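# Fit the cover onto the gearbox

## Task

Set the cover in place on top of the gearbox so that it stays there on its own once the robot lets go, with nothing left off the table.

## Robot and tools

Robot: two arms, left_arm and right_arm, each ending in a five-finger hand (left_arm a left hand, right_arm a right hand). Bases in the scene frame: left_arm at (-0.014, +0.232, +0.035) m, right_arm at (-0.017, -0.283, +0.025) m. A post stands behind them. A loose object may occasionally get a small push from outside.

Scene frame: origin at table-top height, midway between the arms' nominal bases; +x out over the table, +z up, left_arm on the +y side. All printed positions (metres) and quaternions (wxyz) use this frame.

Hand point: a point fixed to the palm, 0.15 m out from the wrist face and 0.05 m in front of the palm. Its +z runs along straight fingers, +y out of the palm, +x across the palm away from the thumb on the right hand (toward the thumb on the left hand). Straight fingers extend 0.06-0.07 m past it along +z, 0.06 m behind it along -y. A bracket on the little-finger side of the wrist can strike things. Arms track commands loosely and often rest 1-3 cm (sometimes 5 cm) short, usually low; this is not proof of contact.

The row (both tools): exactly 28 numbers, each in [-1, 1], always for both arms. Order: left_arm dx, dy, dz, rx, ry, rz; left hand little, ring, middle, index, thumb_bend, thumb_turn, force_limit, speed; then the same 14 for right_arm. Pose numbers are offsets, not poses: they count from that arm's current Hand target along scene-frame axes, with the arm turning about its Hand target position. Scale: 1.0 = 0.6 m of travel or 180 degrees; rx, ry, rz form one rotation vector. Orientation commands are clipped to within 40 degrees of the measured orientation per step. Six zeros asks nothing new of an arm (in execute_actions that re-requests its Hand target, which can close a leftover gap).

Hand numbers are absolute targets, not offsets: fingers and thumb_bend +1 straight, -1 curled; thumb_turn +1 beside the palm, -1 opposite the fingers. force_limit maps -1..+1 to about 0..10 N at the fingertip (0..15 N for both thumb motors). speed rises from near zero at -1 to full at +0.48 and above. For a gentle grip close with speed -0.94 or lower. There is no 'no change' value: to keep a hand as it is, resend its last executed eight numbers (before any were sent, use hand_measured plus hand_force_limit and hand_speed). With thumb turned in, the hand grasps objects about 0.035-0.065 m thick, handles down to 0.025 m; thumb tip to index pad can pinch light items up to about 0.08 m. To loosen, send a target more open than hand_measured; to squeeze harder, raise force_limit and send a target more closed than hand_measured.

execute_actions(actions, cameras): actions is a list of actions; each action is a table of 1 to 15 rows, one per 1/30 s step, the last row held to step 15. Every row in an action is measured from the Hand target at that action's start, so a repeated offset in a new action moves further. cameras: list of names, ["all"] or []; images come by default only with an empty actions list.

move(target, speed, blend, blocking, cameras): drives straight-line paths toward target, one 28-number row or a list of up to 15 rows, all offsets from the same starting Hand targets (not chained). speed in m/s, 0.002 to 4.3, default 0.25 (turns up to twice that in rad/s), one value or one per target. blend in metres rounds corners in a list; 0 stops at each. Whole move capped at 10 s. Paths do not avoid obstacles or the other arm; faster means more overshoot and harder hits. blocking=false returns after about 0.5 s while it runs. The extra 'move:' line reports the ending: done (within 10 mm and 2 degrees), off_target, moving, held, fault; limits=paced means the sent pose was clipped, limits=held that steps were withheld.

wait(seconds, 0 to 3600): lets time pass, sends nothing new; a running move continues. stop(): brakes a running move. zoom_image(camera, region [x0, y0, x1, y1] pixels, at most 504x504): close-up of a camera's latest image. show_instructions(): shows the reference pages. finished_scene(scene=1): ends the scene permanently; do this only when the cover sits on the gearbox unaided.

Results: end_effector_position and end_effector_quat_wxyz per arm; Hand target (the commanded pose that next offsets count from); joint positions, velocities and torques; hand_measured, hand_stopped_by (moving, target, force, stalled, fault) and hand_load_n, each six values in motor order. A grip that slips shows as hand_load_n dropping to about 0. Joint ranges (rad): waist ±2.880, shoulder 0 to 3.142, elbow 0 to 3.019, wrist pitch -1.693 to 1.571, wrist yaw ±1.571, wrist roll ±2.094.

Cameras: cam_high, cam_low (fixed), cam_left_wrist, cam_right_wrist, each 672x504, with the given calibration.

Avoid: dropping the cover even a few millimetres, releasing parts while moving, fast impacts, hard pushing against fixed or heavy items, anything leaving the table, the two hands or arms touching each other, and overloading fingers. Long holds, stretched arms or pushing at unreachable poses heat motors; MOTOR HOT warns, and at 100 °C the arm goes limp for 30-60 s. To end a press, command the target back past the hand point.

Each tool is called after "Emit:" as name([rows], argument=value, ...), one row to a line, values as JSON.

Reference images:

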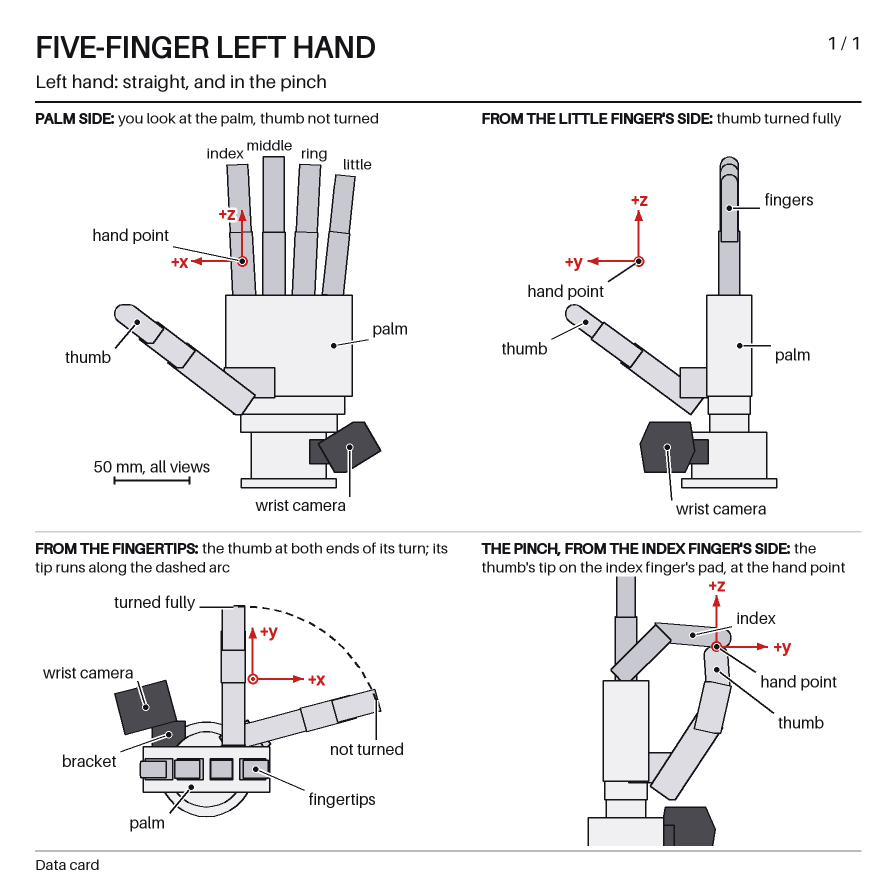

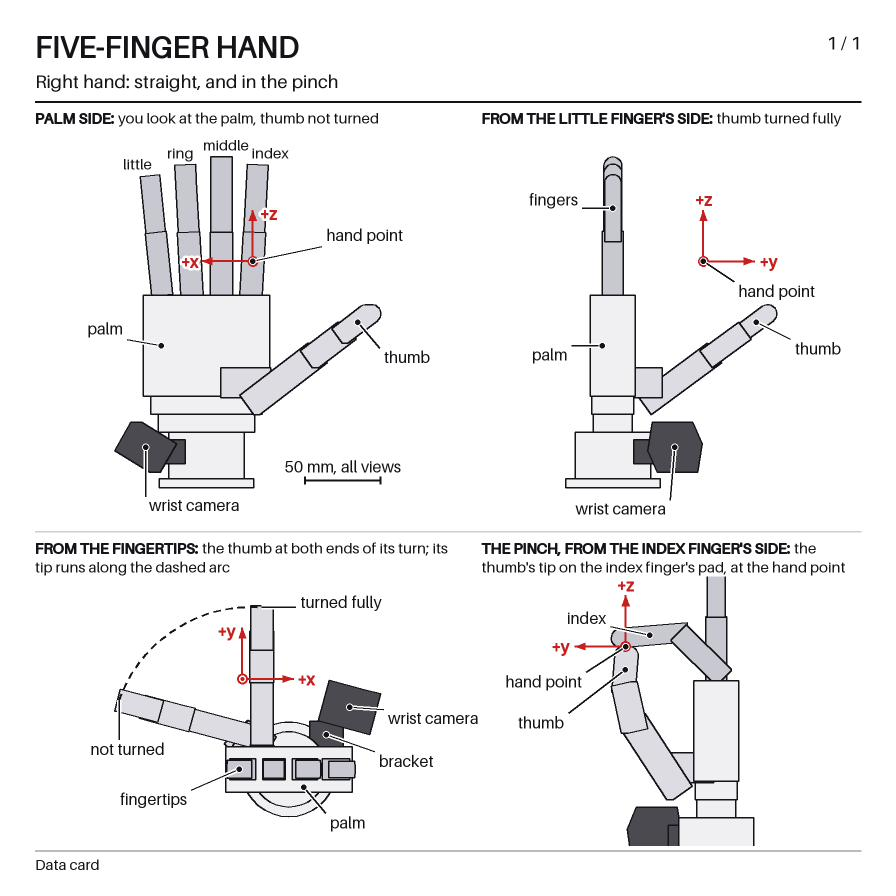

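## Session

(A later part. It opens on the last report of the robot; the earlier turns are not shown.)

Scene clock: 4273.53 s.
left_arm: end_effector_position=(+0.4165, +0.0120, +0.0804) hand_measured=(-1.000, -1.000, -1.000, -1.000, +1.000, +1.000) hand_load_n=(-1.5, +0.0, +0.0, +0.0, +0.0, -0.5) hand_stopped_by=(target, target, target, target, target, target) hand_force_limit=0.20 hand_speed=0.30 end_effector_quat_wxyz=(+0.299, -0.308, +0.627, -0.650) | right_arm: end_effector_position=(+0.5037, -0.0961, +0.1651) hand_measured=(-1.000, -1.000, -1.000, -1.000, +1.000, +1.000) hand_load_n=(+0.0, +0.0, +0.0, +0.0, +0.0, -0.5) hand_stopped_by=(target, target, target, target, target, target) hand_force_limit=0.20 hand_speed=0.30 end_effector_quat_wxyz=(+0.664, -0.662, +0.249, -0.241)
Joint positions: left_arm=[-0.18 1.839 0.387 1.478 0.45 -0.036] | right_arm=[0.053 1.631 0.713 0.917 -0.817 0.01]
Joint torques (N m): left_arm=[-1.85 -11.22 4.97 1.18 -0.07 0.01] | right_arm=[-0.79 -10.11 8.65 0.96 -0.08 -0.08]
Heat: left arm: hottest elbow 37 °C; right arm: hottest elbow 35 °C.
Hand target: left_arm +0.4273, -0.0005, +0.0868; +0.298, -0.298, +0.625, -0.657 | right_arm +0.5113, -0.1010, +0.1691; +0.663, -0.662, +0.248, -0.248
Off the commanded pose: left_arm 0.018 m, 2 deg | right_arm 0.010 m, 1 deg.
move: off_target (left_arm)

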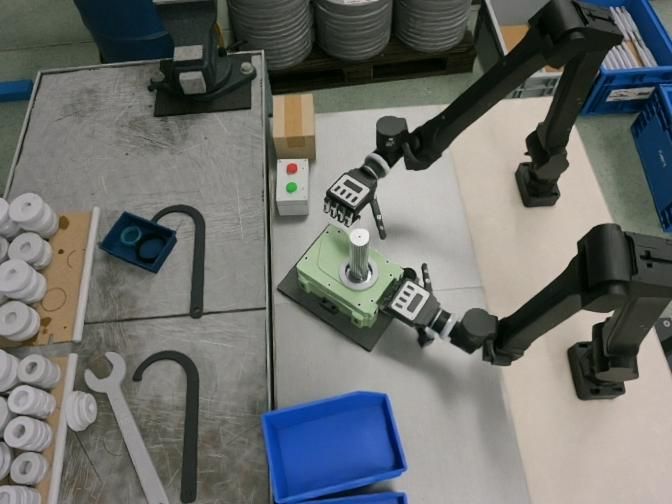

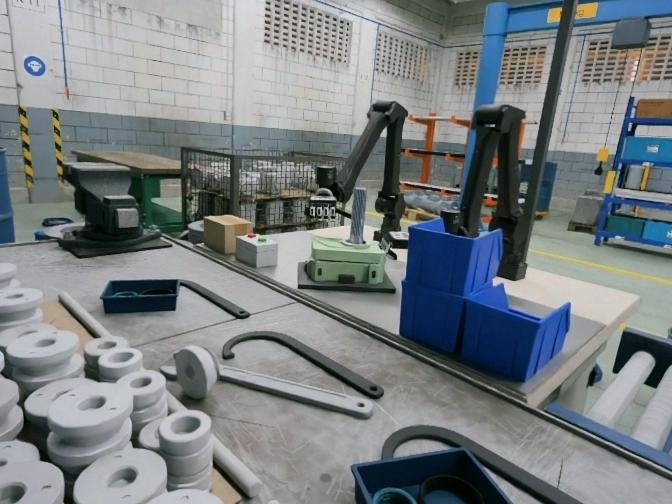

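Emit:
move(target=[0.025,-0.0221,0.0,0,0,0,-1,-1,-1,-1,1,1,0.2,0.3,0,0,0,0,0,0,-1,-1,-1,-1,1,1,0.2,0.3], speed=0.03, cameras=["cam_high","cam_low"])

Emit:
zoom_image(camera="cam_high", region=[350, 255, 400, 310])

Emit:
zoom_image(camera="cam_low", region=[320, 225, 420, 300])

Scene clock: 4277.27 s.
left_arm: end_effector_position=(+0.4181, +0.0109, +0.0749) hand_measured=(-1.000, -1.000, -1.000, -1.000, +1.000, +1.000) hand_load_n=(-2.5, +0.0, +0.0, +0.0, +0.0, -0.5) hand_stopped_by=(target, target, target, target, target, target) hand_force_limit=0.20 hand_speed=0.30 end_effector_quat_wxyz=(+0.299, -0.320, +0.629, -0.642) | right_arm: end_effector_position=(+0.5037, -0.0961, +0.1651) hand_measured=(-1.000, -1.000, -1.000, -1.000, +1.000, +1.000) hand_load_n=(+0.0, +0.5, +0.0, +0.0, +0.0, +0.0) hand_stopped_by=(target, target, target, target, target, target) hand_force_limit=0.20 hand_speed=0.30 end_effector_quat_wxyz=(+0.664, -0.662, +0.249, -0.241)
Joint positions: left_arm=[-0.192 1.839 0.391 1.451 0.42 -0.036] | right_arm=[0.053 1.631 0.713 0.917 -0.817 0.01]
Joint torques (N m): left_arm=[-2.96 -10.52 7.79 0.84 0.07 0.02] | right_arm=[-0.91 -10.23 8.61 1.14 -0.08 -0.11]
Heat: left arm: hottest elbow 37 °C; right arm: hottest elbow 35 °C.
Hand target: left_arm +0.4423, -0.0137, +0.0868; +0.299, -0.298, +0.625, -0.657 | right_arm +0.5113, -0.1010, +0.1691; +0.663, -0.662, +0.248, -0.248
Off the commanded pose: left_arm 0.036 m, 3 deg | right_arm 0.010 m, 1 deg.
move: off_target (left_arm)

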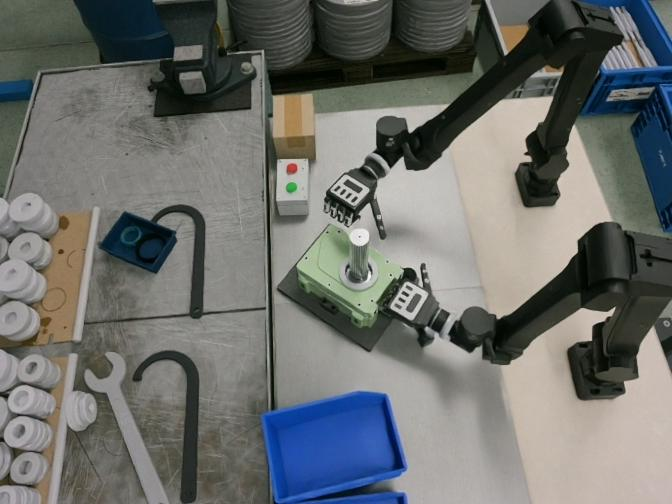

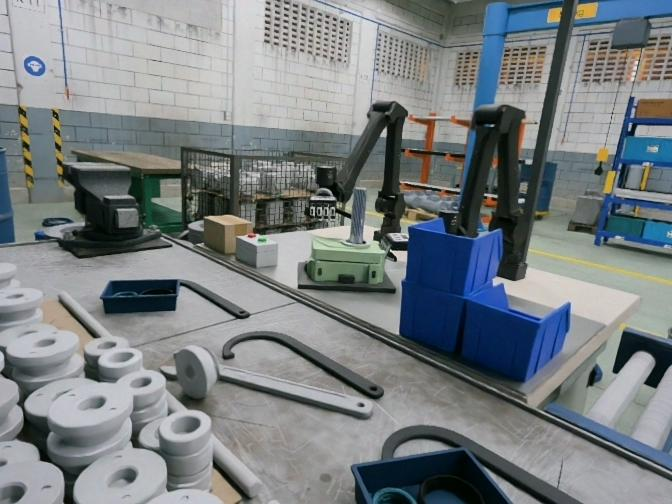

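Scaled by 9.164 from the camera's image (finer frame: 960x720).

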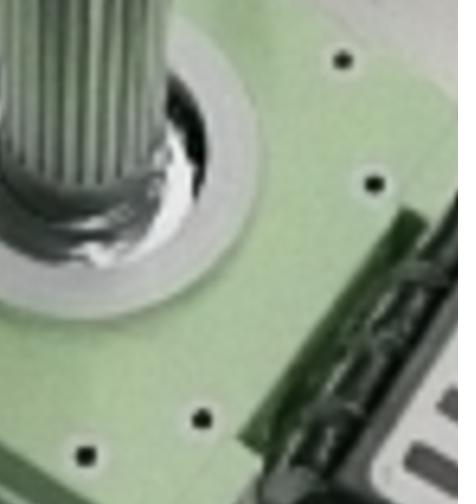

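Scaled by 5.040 from the camera's image (finer frame: 960x720).

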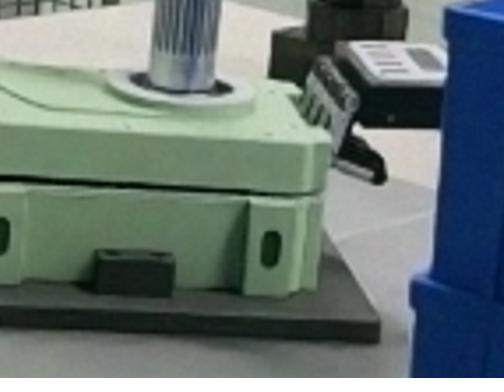

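Emit:
move(target=[0.025,-0.0221,0.0,0,0,0,-1,-1,-1,-1,1,1,0.2,0.3,0,0,0,0,0,0,-1,-1,-1,-1,1,1,0.2,0.3], speed=0.03, cameras=["cam_high","cam_low"])

Emit:
zoom_image(camera="cam_high", region=[350, 255, 400, 310])

Scene clock: 4281.17 s.
left_arm: end_effector_position=(+0.4197, +0.0100, +0.0745) hand_measured=(-1.000, -1.000, -1.000, -1.000, +1.000, +1.000) hand_load_n=(-2.5, +0.0, +0.0, +0.0, +0.0, +0.0) hand_stopped_by=(target, target, target, target, target, target) hand_force_limit=0.20 hand_speed=0.30 end_effector_quat_wxyz=(+0.304, -0.324, +0.631, -0.636) | right_arm: end_effector_position=(+0.5037, -0.0961, +0.1651) hand_measured=(-1.000, -1.000, -1.000, -1.000, +1.000, +1.000) hand_load_n=(+0.0, +0.5, +0.0, +0.0, +0.0, +0.0) hand_stopped_by=(target, target, target, target, target, target) hand_force_limit=0.20 hand_speed=0.30 end_effector_quat_wxyz=(+0.664, -0.662, +0.249, -0.241)
Joint positions: left_arm=[-0.203 1.831 0.391 1.434 0.394 -0.026] | right_arm=[0.053 1.631 0.713 0.917 -0.817 0.01]
Joint torques (N m): left_arm=[-3.84 -9.29 10.65 0.06 0.17 -0.06] | right_arm=[-0.67 -9.76 8.72 1.09 -0.06 -0.07]
Heat: left arm: hottest elbow 38 °C; right arm: hottest elbow 35 °C.
Hand target: left_arm +0.4574, -0.0270, +0.0869; +0.299, -0.297, +0.625, -0.657 | right_arm +0.5113, -0.1010, +0.1691; +0.663, -0.662, +0.248, -0.248
Off the commanded pose: left_arm 0.054 m, 4 deg | right_arm 0.010 m, 1 deg.
move: off_target (left_arm)

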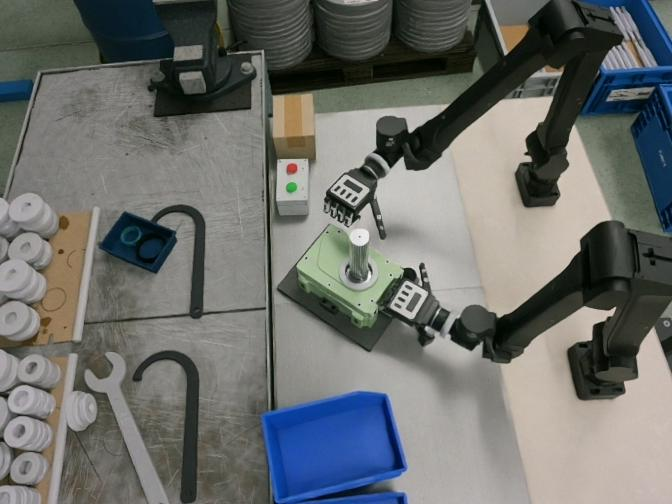

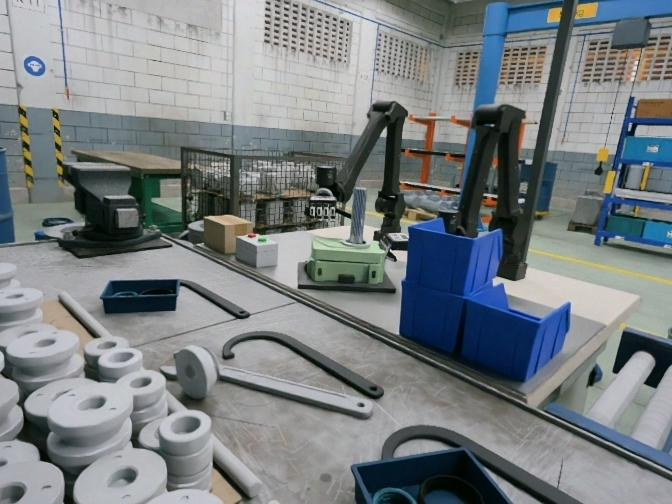

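Scaled by 9.164 from the camera's image (finer frame: 960x720).

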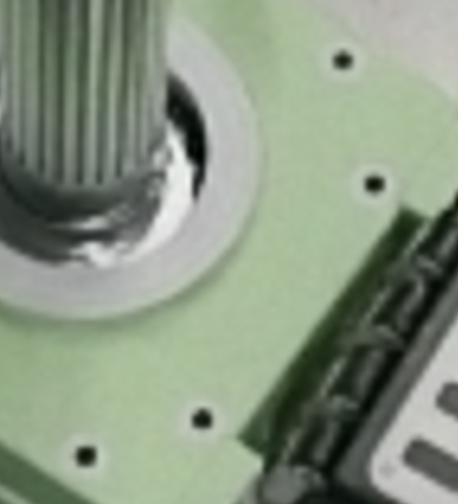

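Emit:
move([
  [-0.2593,0.2747,0.05,0,0,0,-1,-1,-1,-1,1,1,0.2,0.3,-0.1218,-0.1375,0,0,0,0,-1,-1,-1,-1,1,1,0.2,0.3],
  [-0.2593,0.2747,0.05,0,0,0,-1,-1,-1,-1,1,1,0.2,0.3,-0.3028,0.0227,0,0,0,0,-1,-1,-1,-1,1,1,0.2,0.3],
  [-0.2593,0.2747,0.05,0,0,0,-1,-1,-1,-1,1,1,0.2,0.3,-0.3028,0.0227,-0.1435,0,0,0,-1,-1,-1,-1,1,1,0.2,0.3],
  [-0.2593,0.2747,0.05,0,0,0,-1,-1,-1,-1,1,1,0.2,0.3,-0.231,0.1038,-0.1435,0,0,0,-1,-1,-1,-1,1,1,0.2,0.3],
], speed=0.12, cameras=["cam_high","cam_low"])

Emit:
zoom_image(camera="cam_high", region=[350, 220, 450, 320])

Scene clock: 4301.23 s.
left_arm: end_effector_position=(+0.3010, +0.1342, +0.1112) hand_measured=(-1.000, -1.000, -1.000, -1.000, +1.000, +1.000) hand_load_n=(+0.0, +0.0, +0.0, -0.5, +0.0, +0.0) hand_stopped_by=(target, target, target, target, target, target) hand_force_limit=0.20 hand_speed=0.30 end_effector_quat_wxyz=(+0.288, -0.302, +0.629, -0.656) | right_arm: end_effector_position=(+0.3697, -0.0435, +0.0871) hand_measured=(-1.000, -1.000, -1.000, -1.000, +1.000, +1.000) hand_load_n=(+0.0, +0.0, +0.0, +0.5, +0.0, +0.0) hand_stopped_by=(target, target, target, target, target, target) hand_force_limit=0.20 hand_speed=0.30 end_effector_quat_wxyz=(+0.663, -0.660, +0.243, -0.256)
Joint positions: left_arm=[0.339 1.59 0.083 1.556 0.994 -0.075] | right_arm=[0.265 1.716 0.334 1.395 -0.592 -0.007]
Joint torques (N m): left_arm=[0.62 -6.71 1.55 2.52 0.2 -0.03] | right_arm=[1.32 -5.6 4.86 1.35 0.09 0.09]
Heat: left arm: hottest elbow 41 °C; right arm: hottest elbow 35 °C.
Hand target: left_arm +0.3018, +0.1379, +0.1170; +0.299, -0.297, +0.625, -0.657 | right_arm +0.3726, -0.0387, +0.0830; +0.663, -0.662, +0.248, -0.247
Off the commanded pose: left_arm 0.007 m, 1 deg | right_arm 0.007 m, 1 deg.
move: done

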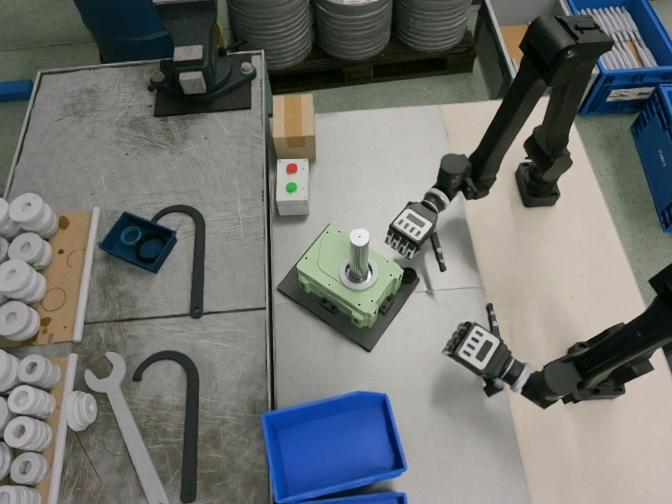

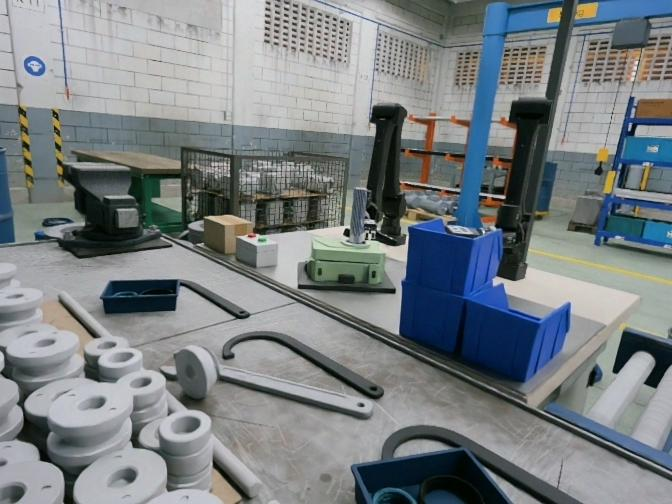

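Scaled by 5.040 from the camera's image (finer frame: 960x720).

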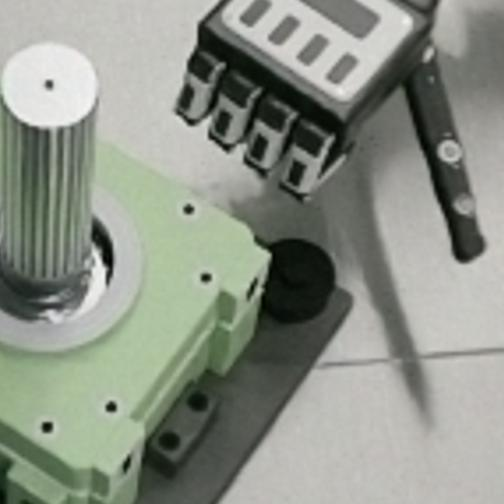

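Emit:
move(target=[0,0,0,0,0,0,-1,-1,-1,-1,1,1,0.2,0.3,0.0276,0.0312,0,0,0,0,-1,-1,-1,-1,1,1,0.2,0.3], speed=0.04, cameras=["cam_high"])

Emit:
zoom_image(camera="cam_high", region=[350, 220, 450, 320])

Scene clock: 4304.97 s.
left_arm: end_effector_position=(+0.3010, +0.1342, +0.1112) hand_measured=(-1.000, -1.000, -1.000, -1.000, +1.000, +1.000) hand_load_n=(+0.0, +0.0, +0.0, +0.0, +0.0, -0.5) hand_stopped_by=(target, target, target, target, target, target) hand_force_limit=0.20 hand_speed=0.30 end_effector_quat_wxyz=(+0.288, -0.302, +0.629, -0.656) | right_arm: end_effector_position=(+0.3855, -0.0265, +0.0866) hand_measured=(-1.000, -1.000, -1.000, -1.000, +1.000, +1.000) hand_load_n=(+0.0, +0.0, +0.0, +0.0, +0.0, -0.5) hand_stopped_by=(target, target, target, target, target, target) hand_force_limit=0.20 hand_speed=0.30 end_effector_quat_wxyz=(+0.663, -0.660, +0.245, -0.256)
Joint positions: left_arm=[0.339 1.59 0.083 1.556 0.994 -0.075] | right_arm=[0.306 1.736 0.387 1.359 -0.548 -0.007]
Joint torques (N m): left_arm=[0.67 -6.71 1.58 2.48 0.19 -0.03] | right_arm=[0.79 -7 5.39 1.24 0.11 0.06]
Heat: left arm: hottest elbow 40 °C; right arm: hottest elbow 34 °C.
Hand target: left_arm +0.3018, +0.1379, +0.1170; +0.299, -0.297, +0.625, -0.657 | right_arm +0.3892, -0.0201, +0.0829; +0.663, -0.662, +0.248, -0.247
Off the commanded pose: left_arm 0.007 m, 1 deg | right_arm 0.008 m, 1 deg.
move: done

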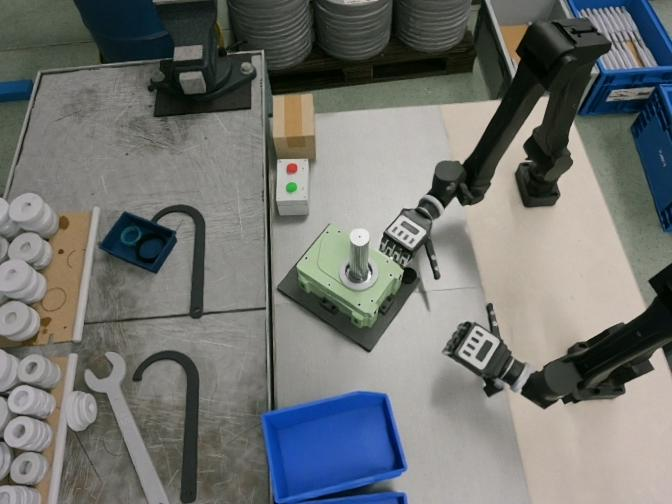

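Scaled by 5.040 from the camera's image (finer frame: 960x720).

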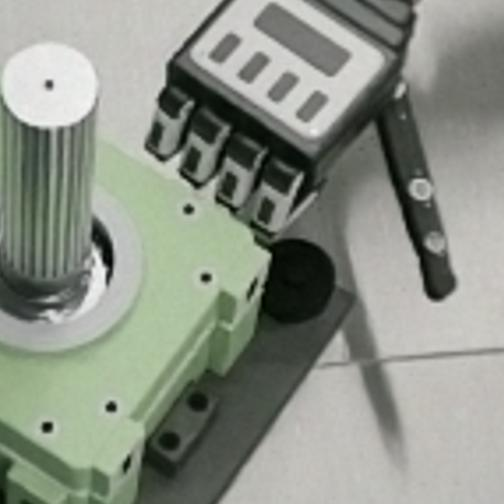

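Emit:
move(target=[0,0,0,0,0,0,-1,-1,-1,-1,1,1,0.2,0.3,0.0276,0.0312,0,0,0,0,-1,-1,-1,-1,1,1,0.2,0.3], speed=0.03, cameras=["cam_high"])

Emit:
zoom_image(camera="cam_high", region=[350, 255, 400, 310])

Emit:
zoom_image(camera="cam_high", region=[292, 245, 342, 295])

Scene clock: 4308.87 s.
left_arm: end_effector_position=(+0.3010, +0.1342, +0.1112) hand_measured=(-1.000, -1.000, -1.000, -1.000, +1.000, +1.000) hand_load_n=(+0.0, +0.0, +0.0, +0.0, +0.0, +0.0) hand_stopped_by=(target, target, target, target, target, target) hand_force_limit=0.20 hand_speed=0.30 end_effector_quat_wxyz=(+0.288, -0.302, +0.629, -0.656) | right_arm: end_effector_position=(+0.3894, -0.0230, +0.0860) hand_measured=(-1.000, -1.000, -1.000, -1.000, +1.000, +1.000) hand_load_n=(+0.0, +0.0, +0.0, -6.5, -0.5, -0.5) hand_stopped_by=(target, target, target, target, target, target) hand_force_limit=0.20 hand_speed=0.30 end_effector_quat_wxyz=(+0.662, -0.657, +0.256, -0.255)
Joint positions: left_arm=[0.339 1.59 0.083 1.556 0.994 -0.075] | right_arm=[0.318 1.741 0.397 1.35 -0.521 0.008]
Joint torques (N m): left_arm=[0.56 -6.83 1.58 2.51 0.2 -0.03] | right_arm=[3.25 -5.83 9.14 0.24 0.43 -0.03]
Heat: left arm: hottest elbow 40 °C; right arm: hottest elbow 34 °C.
Hand target: left_arm +0.3018, +0.1379, +0.1170; +0.299, -0.297, +0.625, -0.657 | right_arm +0.4057, -0.0013, +0.0829; +0.663, -0.662, +0.248, -0.247
Off the commanded pose: left_arm 0.007 m, 1 deg | right_arm 0.027 m, 1 deg.
move: off_target (right_arm)

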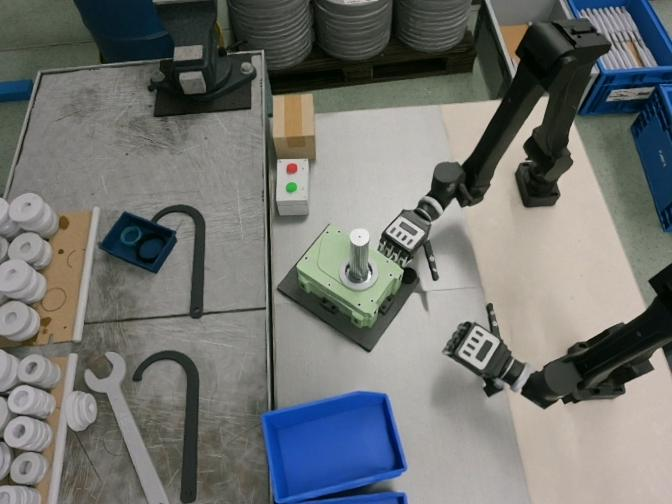

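Scaled by 9.164 from the camera's image (finer frame: 960x720).

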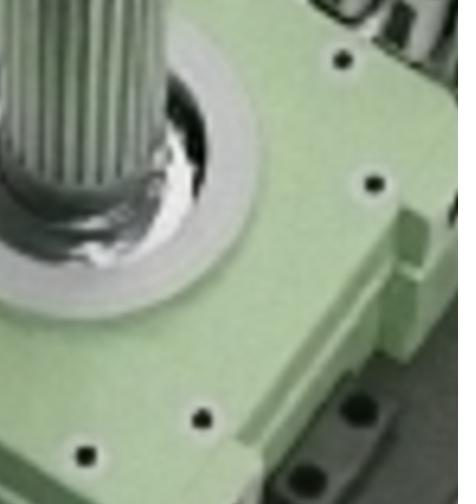

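Scaled by 10.080 from the camera's image (finer frame: 960x720).

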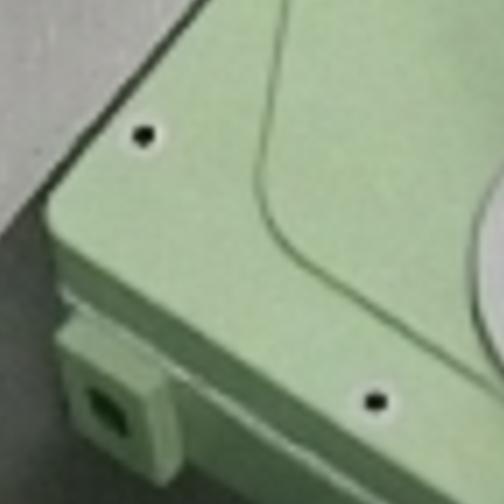

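Emit:
move(target=[0,0,0,0,0,0,-1,-1,-1,-1,1,1,0.2,0.3,0.0276,0.0312,0,0,0,0,-1,-1,-1,-1,1,1,0.2,0.3], speed=0.03, cameras=["cam_high"])

Emit:
zoom_image(camera="cam_high", region=[350, 255, 400, 310])

Emit:
zoom_image(camera="cam_high", region=[292, 245, 342, 295])

Scene clock: 4313.80 s.
left_arm: end_effector_position=(+0.3010, +0.1342, +0.1112) hand_measured=(-1.000, -1.000, -1.000, -1.000, +1.000, +1.000) hand_load_n=(+0.0, +0.0, +0.0, +0.0, +0.0, +0.0) hand_stopped_by=(target, target, target, target, target, target) hand_force_limit=0.20 hand_speed=0.30 end_effector_quat_wxyz=(+0.288, -0.302, +0.629, -0.656) | right_arm: end_effector_position=(+0.3900, -0.0214, +0.0850) hand_measured=(-1.000, -1.000, -1.000, -1.000, +1.000, +1.000) hand_load_n=(+0.0, +0.0, +0.0, -13.0, +0.0, -0.5) hand_stopped_by=(target, target, target, target, target, target) hand_force_limit=0.20 hand_speed=0.30 end_effector_quat_wxyz=(+0.659, -0.656, +0.268, -0.253)
Joint positions: left_arm=[0.339 1.59 0.083 1.556 0.994 -0.075] | right_arm=[0.328 1.737 0.397 1.336 -0.495 0.02]
Joint torques (N m): left_arm=[0.67 -6.83 1.58 2.5 0.21 -0.02] | right_arm=[5.42 -4.42 12.89 -0.76 0.71 -0.19]
Heat: left arm: hottest elbow 39 °C; right arm: hottest elbow 34 °C.
Hand target: left_arm +0.3018, +0.1379, +0.1170; +0.299, -0.297, +0.625, -0.657 | right_arm +0.4223, +0.0174, +0.0830; +0.663, -0.662, +0.248, -0.247
Off the commanded pose: left_arm 0.007 m, 1 deg | right_arm 0.051 m, 3 deg.
move: off_target (right_arm)

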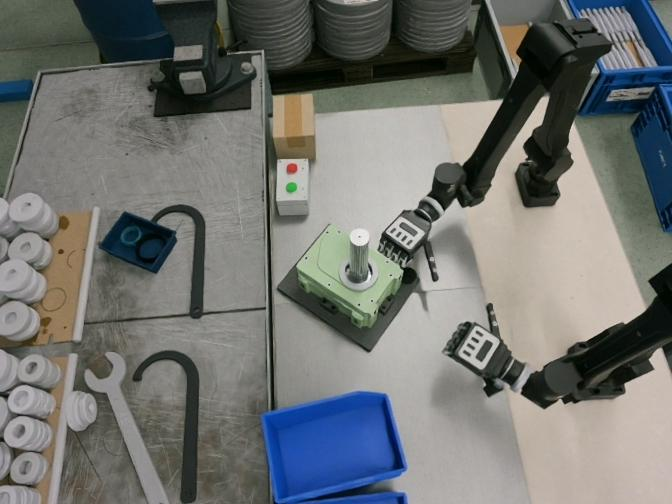

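Scaled by 9.164 from the camera's image (finer frame: 960x720).

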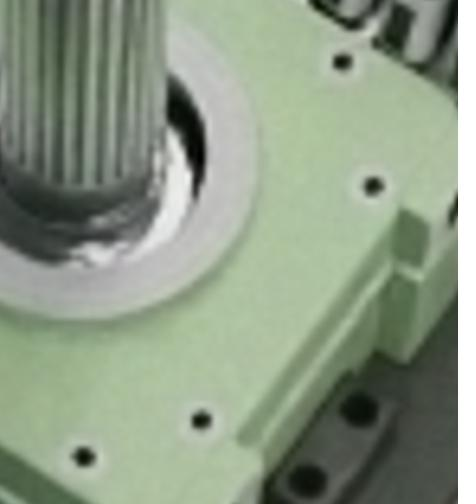

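Scaled by 10.080 from the camera's image (finer frame: 960x720).

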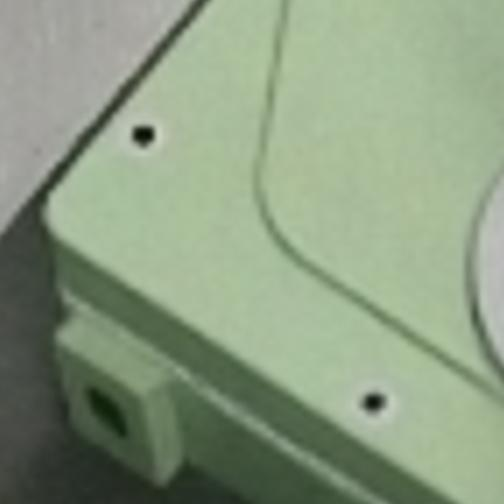

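Emit:
move(target=[0,0,0,0,0,0,-1,-1,-1,-1,1,1,0.2,0.3,0.0083,0.0094,0,0,0,0,-1,-1,-1,-1,1,1,0.2,0.3], speed=0.02, cameras=["cam_high","cam_low"])

Emit:
zoom_image(camera="cam_high", region=[350, 255, 400, 310])

Emit:
zoom_image(camera="cam_high", region=[292, 245, 342, 295])

Scene clock: 4321.13 s.
left_arm: end_effector_position=(+0.3010, +0.1342, +0.1112) hand_measured=(-1.000, -1.000, -1.000, -1.000, +1.000, +1.000) hand_load_n=(+0.0, +0.0, +0.0, +0.0, +0.0, +0.0) hand_stopped_by=(target, target, target, target, target, target) hand_force_limit=0.20 hand_speed=0.30 end_effector_quat_wxyz=(+0.288, -0.302, +0.629, -0.656) | right_arm: end_effector_position=(+0.3902, -0.0211, +0.0850) hand_measured=(-1.000, -1.000, -1.000, -1.000, +1.000, +1.000) hand_load_n=(+0.0, +0.0, +0.0, -14.5, +0.0, +0.0) hand_stopped_by=(target, target, target, target, target, target) hand_force_limit=0.20 hand_speed=0.30 end_effector_quat_wxyz=(+0.658, -0.655, +0.271, -0.253)
Joint positions: left_arm=[0.339 1.59 0.083 1.556 0.994 -0.075] | right_arm=[0.33 1.734 0.397 1.331 -0.488 0.023]
Joint torques (N m): left_arm=[0.62 -6.83 1.55 2.51 0.2 -0.03] | right_arm=[6.18 -4.07 14.05 -0.95 0.79 -0.23]
Heat: left arm: hottest elbow 39 °C; right arm: hottest elbow 35 °C.
Hand target: left_arm +0.3018, +0.1379, +0.1170; +0.299, -0.297, +0.625, -0.657 | right_arm +0.4272, +0.0230, +0.0829; +0.663, -0.662, +0.248, -0.247
Off the commanded pose: left_arm 0.007 m, 1 deg | right_arm 0.058 m, 3 deg.
move: off_target (right_arm)

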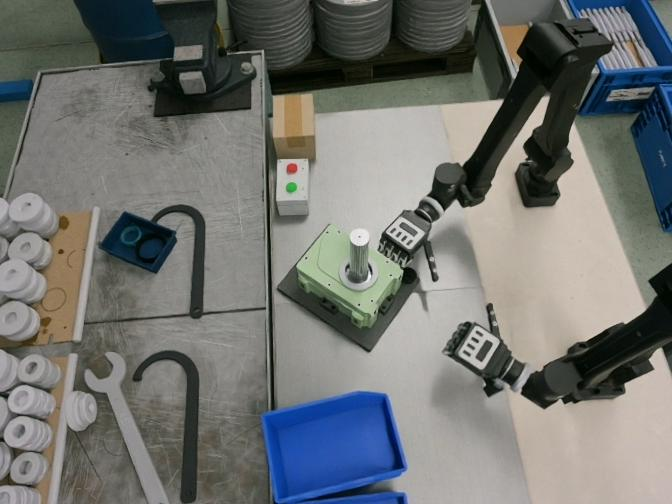

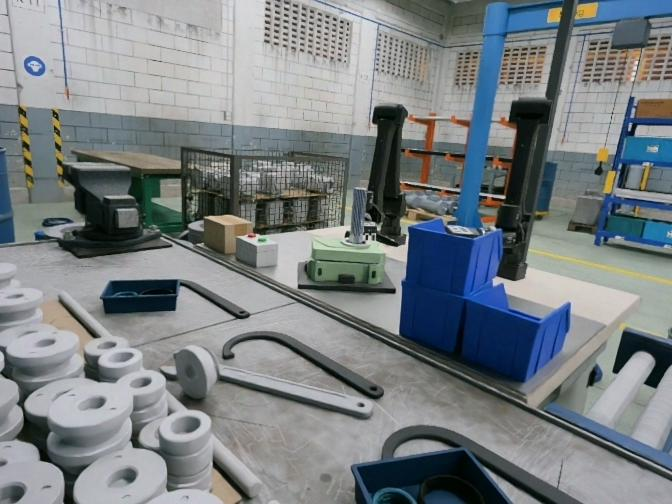

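Scaled by 9.164 from the camera's image (finer frame: 960x720).

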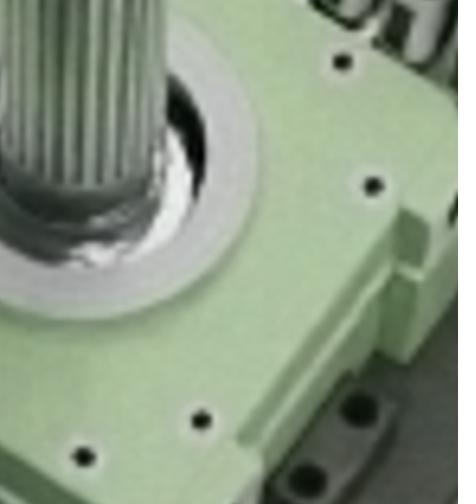

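Scaled by 10.080 from the camera's image (finer frame: 960x720).

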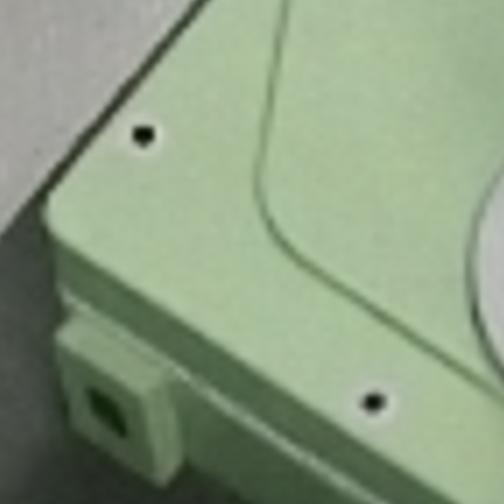

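Emit:
move([
  [0,0,0,0,0,0,-1,-1,-1,-1,1,1,0.2,0.3,-0.0608,-0.0687,0,0,0,0,-1,-1,-1,-1,1,1,0.2,0.3],
  [0,0,0,0,0,0,-1,-1,-1,-1,1,1,0.2,0.3,-0.0883,-0.0998,0,0,0,0,-1,-1,-1,-1,1,1,0.2,0.3],
], speed=0.05, cameras=["cam_high"])

Emit:
zoom_image(camera="cam_high", region=[350, 255, 400, 310])

Scene clock: 4333.40 s.
left_arm: end_effector_position=(+0.3010, +0.1342, +0.1112) hand_measured=(-1.000, -1.000, -1.000, -1.000, +1.000, +1.000) hand_load_n=(+0.0, +0.0, +0.0, +0.0, +0.0, +0.0) hand_stopped_by=(target, target, target, target, target, target) hand_force_limit=0.20 hand_speed=0.30 end_effector_quat_wxyz=(+0.288, -0.302, +0.629, -0.656) | right_arm: end_effector_position=(+0.3727, -0.0327, +0.0792) hand_measured=(-1.000, -1.000, -1.000, -1.000, +1.000, +1.000) hand_load_n=(+0.0, +0.0, +0.0, +0.0, +0.0, -0.5) hand_stopped_by=(target, target, target, target, target, target) hand_force_limit=0.20 hand_speed=0.30 end_effector_quat_wxyz=(+0.661, -0.666, +0.253, -0.238)
Joint positions: left_arm=[0.339 1.59 0.083 1.556 0.994 -0.075] | right_arm=[0.288 1.735 0.361 1.357 -0.582 0.008]
Joint torques (N m): left_arm=[0.73 -6.71 1.57 2.51 0.2 -0.03] | right_arm=[-0.73 -8 3.21 2.59 -0.1 -0.09]
Heat: left arm: hottest elbow 38 °C; right arm: hottest elbow 35 °C.
Hand target: left_arm +0.3018, +0.1379, +0.1170; +0.299, -0.297, +0.625, -0.657 | right_arm +0.3744, -0.0369, +0.0830; +0.663, -0.662, +0.248, -0.247
Off the commanded pose: left_arm 0.007 m, 1 deg | right_arm 0.006 m, 1 deg.
move: done

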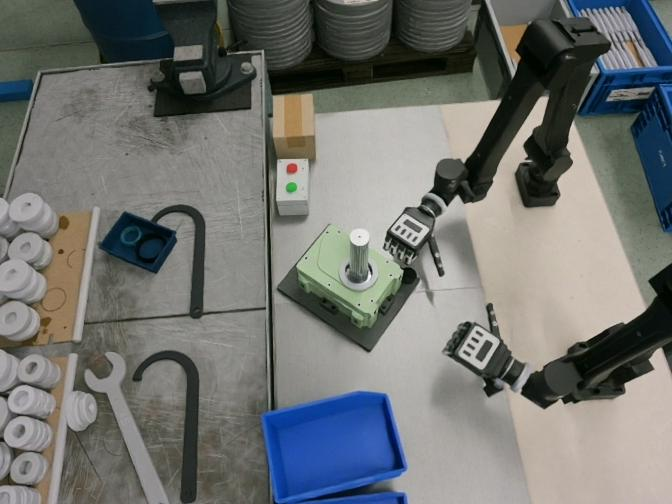

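Scaled by 9.164 from the camera's image (finer frame: 960x720).

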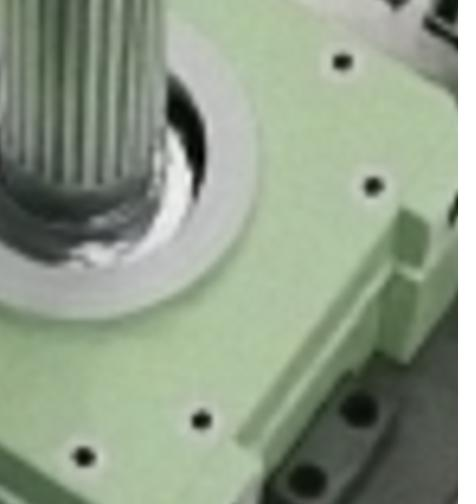

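Emit:
move([
  [0,0,0,0,0,0,-1,-1,-1,-1,1,1,0.2,0.3,-0.01,-0.01,0.145,0,0,0,-1,-1,-1,-1,1,1,0.2,0.3],
  [0,0,0,0,0,0,-1,-1,-1,-1,1,1,0.2,0.3,0.0532,0.1105,0.145,0,0,0,-1,-1,-1,-1,1,1,0.2,0.3],
  [0,0,0,0,0,0,-1,-1,-1,-1,1,1,0.2,0.3,0.0532,0.1105,0.06,0,0,0,-1,-1,-1,-1,1,1,0.2,0.3],
], speed=0.1, cameras=["cam_high"])

Emit:
zoom_image(camera="cam_high", region=[330, 220, 430, 320])

Scene clock: 4340.30 s.
left_arm: end_effector_position=(+0.3010, +0.1342, +0.1112) hand_measured=(-1.000, -1.000, -1.000, -1.000, +1.000, +1.000) hand_load_n=(+0.0, +0.0, +0.0, +0.0, +0.0, +0.0) hand_stopped_by=(target, target, target, target, target, target) hand_force_limit=0.20 hand_speed=0.30 end_effector_quat_wxyz=(+0.288, -0.302, +0.629, -0.656) | right_arm: end_effector_position=(+0.4054, +0.0250, +0.1193) hand_measured=(-1.000, -1.000, -1.000, -1.000, +1.000, +1.000) hand_load_n=(+0.0, +0.0, +0.0, +0.0, +0.0, +0.0) hand_stopped_by=(target, target, target, target, target, target) hand_force_limit=0.20 hand_speed=0.30 end_effector_quat_wxyz=(+0.660, -0.663, +0.255, -0.245)
Joint positions: left_arm=[0.339 1.59 0.083 1.556 0.994 -0.075] | right_arm=[0.428 1.635 0.497 1.127 -0.428 0.007]
Joint torques (N m): left_arm=[0.62 -6.89 1.57 2.52 0.21 -0.03] | right_arm=[0.91 -7.3 6.22 2.71 0.11 -0.02]
Heat: left arm: hottest elbow 37 °C; right arm: hottest elbow 35 °C.
Hand target: left_arm +0.3018, +0.1379, +0.1170; +0.299, -0.297, +0.625, -0.657 | right_arm +0.4061, +0.0295, +0.1189; +0.663, -0.662, +0.248, -0.247
Off the commanded pose: left_arm 0.007 m, 1 deg | right_arm 0.005 m, 1 deg.
move: done

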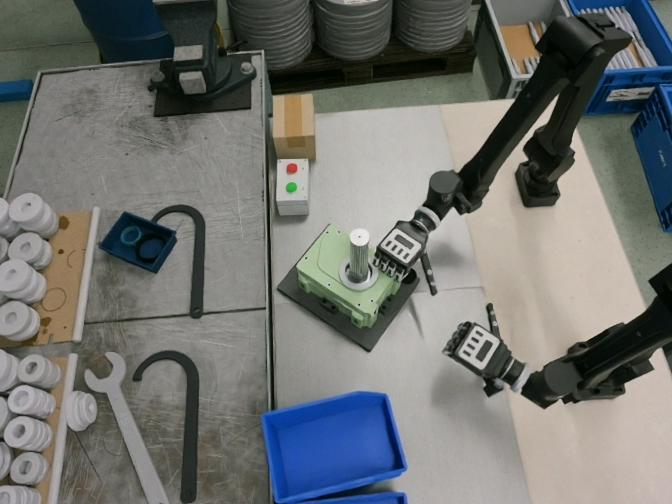

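Scaled by 5.040 from the camera's image (finer frame: 960x720).

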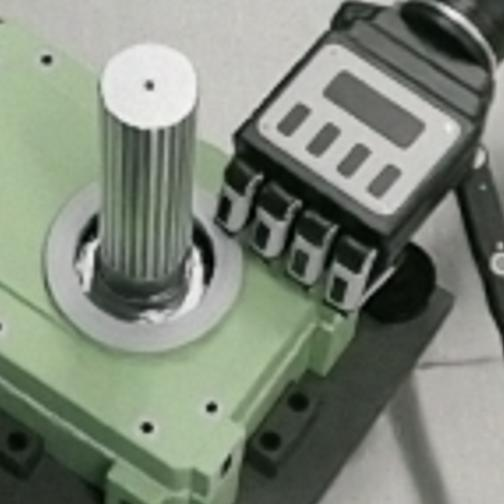

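Emit:
move([
  [0,0,0,0,0,0,-1,-1,-1,-1,1,1,0.2,0.3,0,0,-0.06,0,0,0,-1,-1,-1,-1,1,1,0.2,0.3],
  [0,0,0,0,0,0,-1,-1,-1,-1,1,1,0.2,0.3,0,0,-0.1,0,0,0,-1,-1,-1,-1,1,1,0.2,0.3],
], speed=0.05, cameras=["cam_high"])

Emit:
zoom_image(camera="cam_high", region=[350, 255, 400, 310])

Emit:
zoom_image(camera="cam_high", region=[292, 245, 342, 295])

Scene clock: 4345.53 s.
left_arm: end_effector_position=(+0.3010, +0.1342, +0.1112) hand_measured=(-1.000, -1.000, -1.000, -1.000, +1.000, +1.000) hand_load_n=(+0.0, +0.0, +0.0, +0.0, +0.0, +0.0) hand_stopped_by=(target, target, target, target, target, target) hand_force_limit=0.20 hand_speed=0.30 end_effector_quat_wxyz=(+0.288, -0.302, +0.629, -0.656) | right_arm: end_effector_position=(+0.4122, +0.0286, +0.1185) hand_measured=(-1.000, -1.000, -1.000, -1.000, +1.000, +1.000) hand_load_n=(+0.0, +0.0, -13.0, +0.0, +0.0, -0.5) hand_stopped_by=(target, target, target, target, target, target) hand_force_limit=0.20 hand_speed=0.30 end_effector_quat_wxyz=(+0.697, -0.624, +0.216, -0.281)
Joint positions: left_arm=[0.339 1.59 0.083 1.556 0.994 -0.075] | right_arm=[0.428 1.784 0.497 1.43 -0.431 0.01]
Joint torques (N m): left_arm=[0.67 -6.77 1.54 2.52 0.2 -0.03] | right_arm=[0.91 -2.67 3.77 -0.43 0.13 -0.07]
Heat: left arm: hottest elbow 37 °C; right arm: hottest elbow 35 °C.
Hand target: left_arm +0.3018, +0.1379, +0.1170; +0.299, -0.297, +0.625, -0.657 | right_arm +0.4061, +0.0295, +0.0589; +0.663, -0.662, +0.248, -0.247
Off the commanded pose: left_arm 0.007 m, 1 deg | right_arm 0.060 m, 8 deg.
move: off_target (right_arm)

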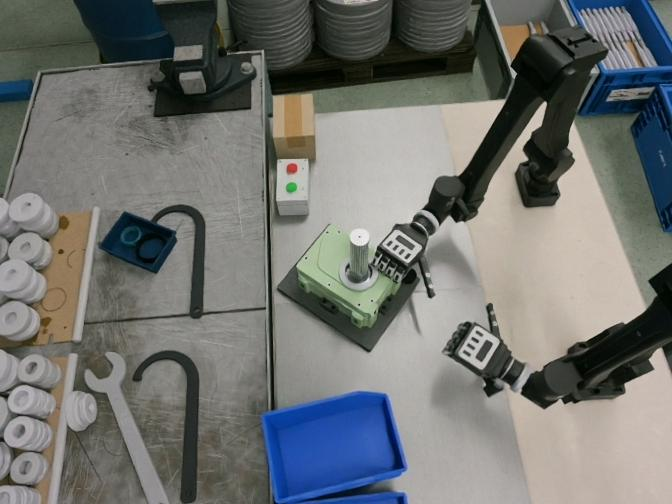

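Scaled by 9.164 from the camera's image (finer frame: 960x720).

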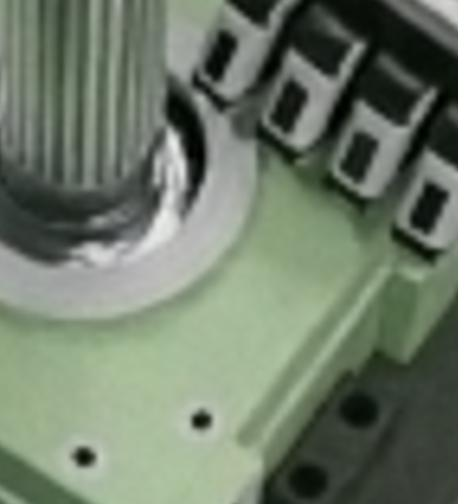

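Scaled by 10.080 from the camera's image (finer frame: 960x720).

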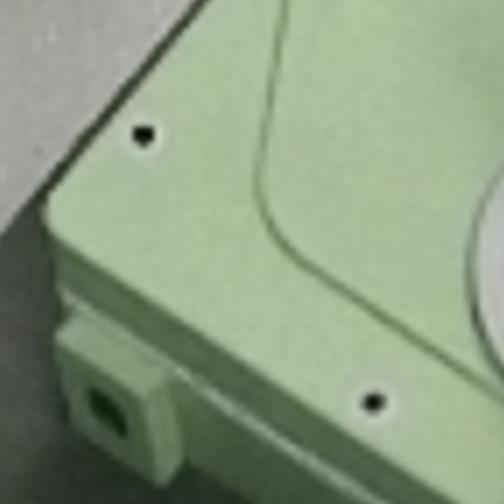

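Emit:
move([
  [0,0,0,0,0,0,-1,-1,-1,-1,1,1,0.2,0.3,0,0,0.185,0,0,0,-1,-1,-1,-1,1,1,0.2,0.3],
  [0,0,0,0,0,0,-1,-1,-1,-1,1,1,0.2,0.3,-0.1193,-0.1348,0.185,0,0,0,-1,-1,-1,-1,-1,1,0.2,0.3],
  [0,0,0,0,0,0,-1,-1,-1,-1,1,1,0.2,0.3,0.1053,-0.3337,0.185,0,0,0,-1,-1,-1,-1,-1,1,0.2,0.3],
], speed=0.15, cameras=["cam_high"])

Emit:
zoom_image(camera="cam_high", region=[300, 150, 450, 300])

Scene clock: 4378.97 s.
left_arm: end_effector_position=(+0.3010, +0.1342, +0.1112) hand_measured=(-1.000, -1.000, -1.000, -1.000, +1.000, +1.000) hand_load_n=(+0.0, +0.0, +0.0, +0.0, +0.0, +0.0) hand_stopped_by=(target, target, target, target, target, target) hand_force_limit=0.20 hand_speed=0.30 end_effector_quat_wxyz=(+0.288, -0.302, +0.629, -0.656) | right_arm: end_effector_position=(+0.4580, -0.1670, +0.1654) hand_measured=(-1.000, -1.000, -1.000, -1.000, -0.460, +1.000) hand_load_n=(+0.0, +0.0, +0.0, +0.0, +23.5, +0.0) hand_stopped_by=(target, target, target, target, force, target) hand_force_limit=0.20 hand_speed=0.30 end_effector_quat_wxyz=(+0.663, -0.663, +0.253, -0.241)
Joint positions: left_arm=[0.339 1.59 0.083 1.556 0.994 -0.075] | right_arm=[-0.129 1.536 0.595 0.93 -0.994 0.006]
Joint torques (N m): left_arm=[0.56 -6.83 1.58 2.51 0.21 -0.02] | right_arm=[-0.5 -7.24 9.36 1.33 -0.12 -0.05]
Heat: left arm: hottest elbow 35 °C; right arm: hottest elbow 34 °C.
Hand target: left_arm +0.3018, +0.1379, +0.1170; +0.299, -0.297, +0.625, -0.657 | right_arm +0.4693, -0.1707, +0.1698; +0.663, -0.662, +0.248, -0.247
Off the commanded pose: left_arm 0.007 m, 1 deg | right_arm 0.013 m, 1 deg.
move: off_target (right_arm)

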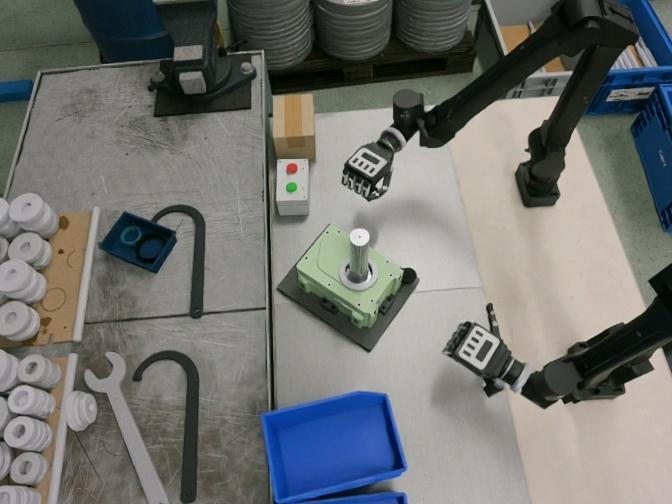

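Scaled by 3.360 from the camera's image (finer frame: 960x720).

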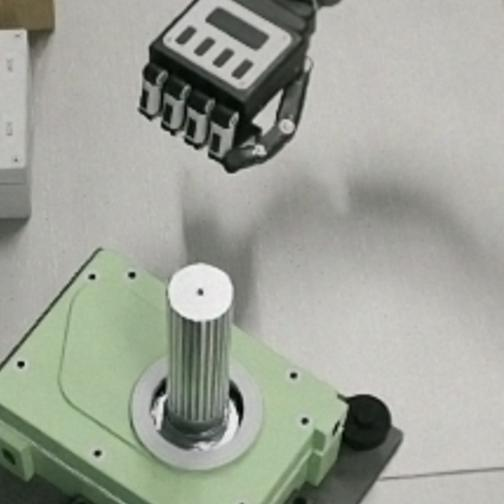

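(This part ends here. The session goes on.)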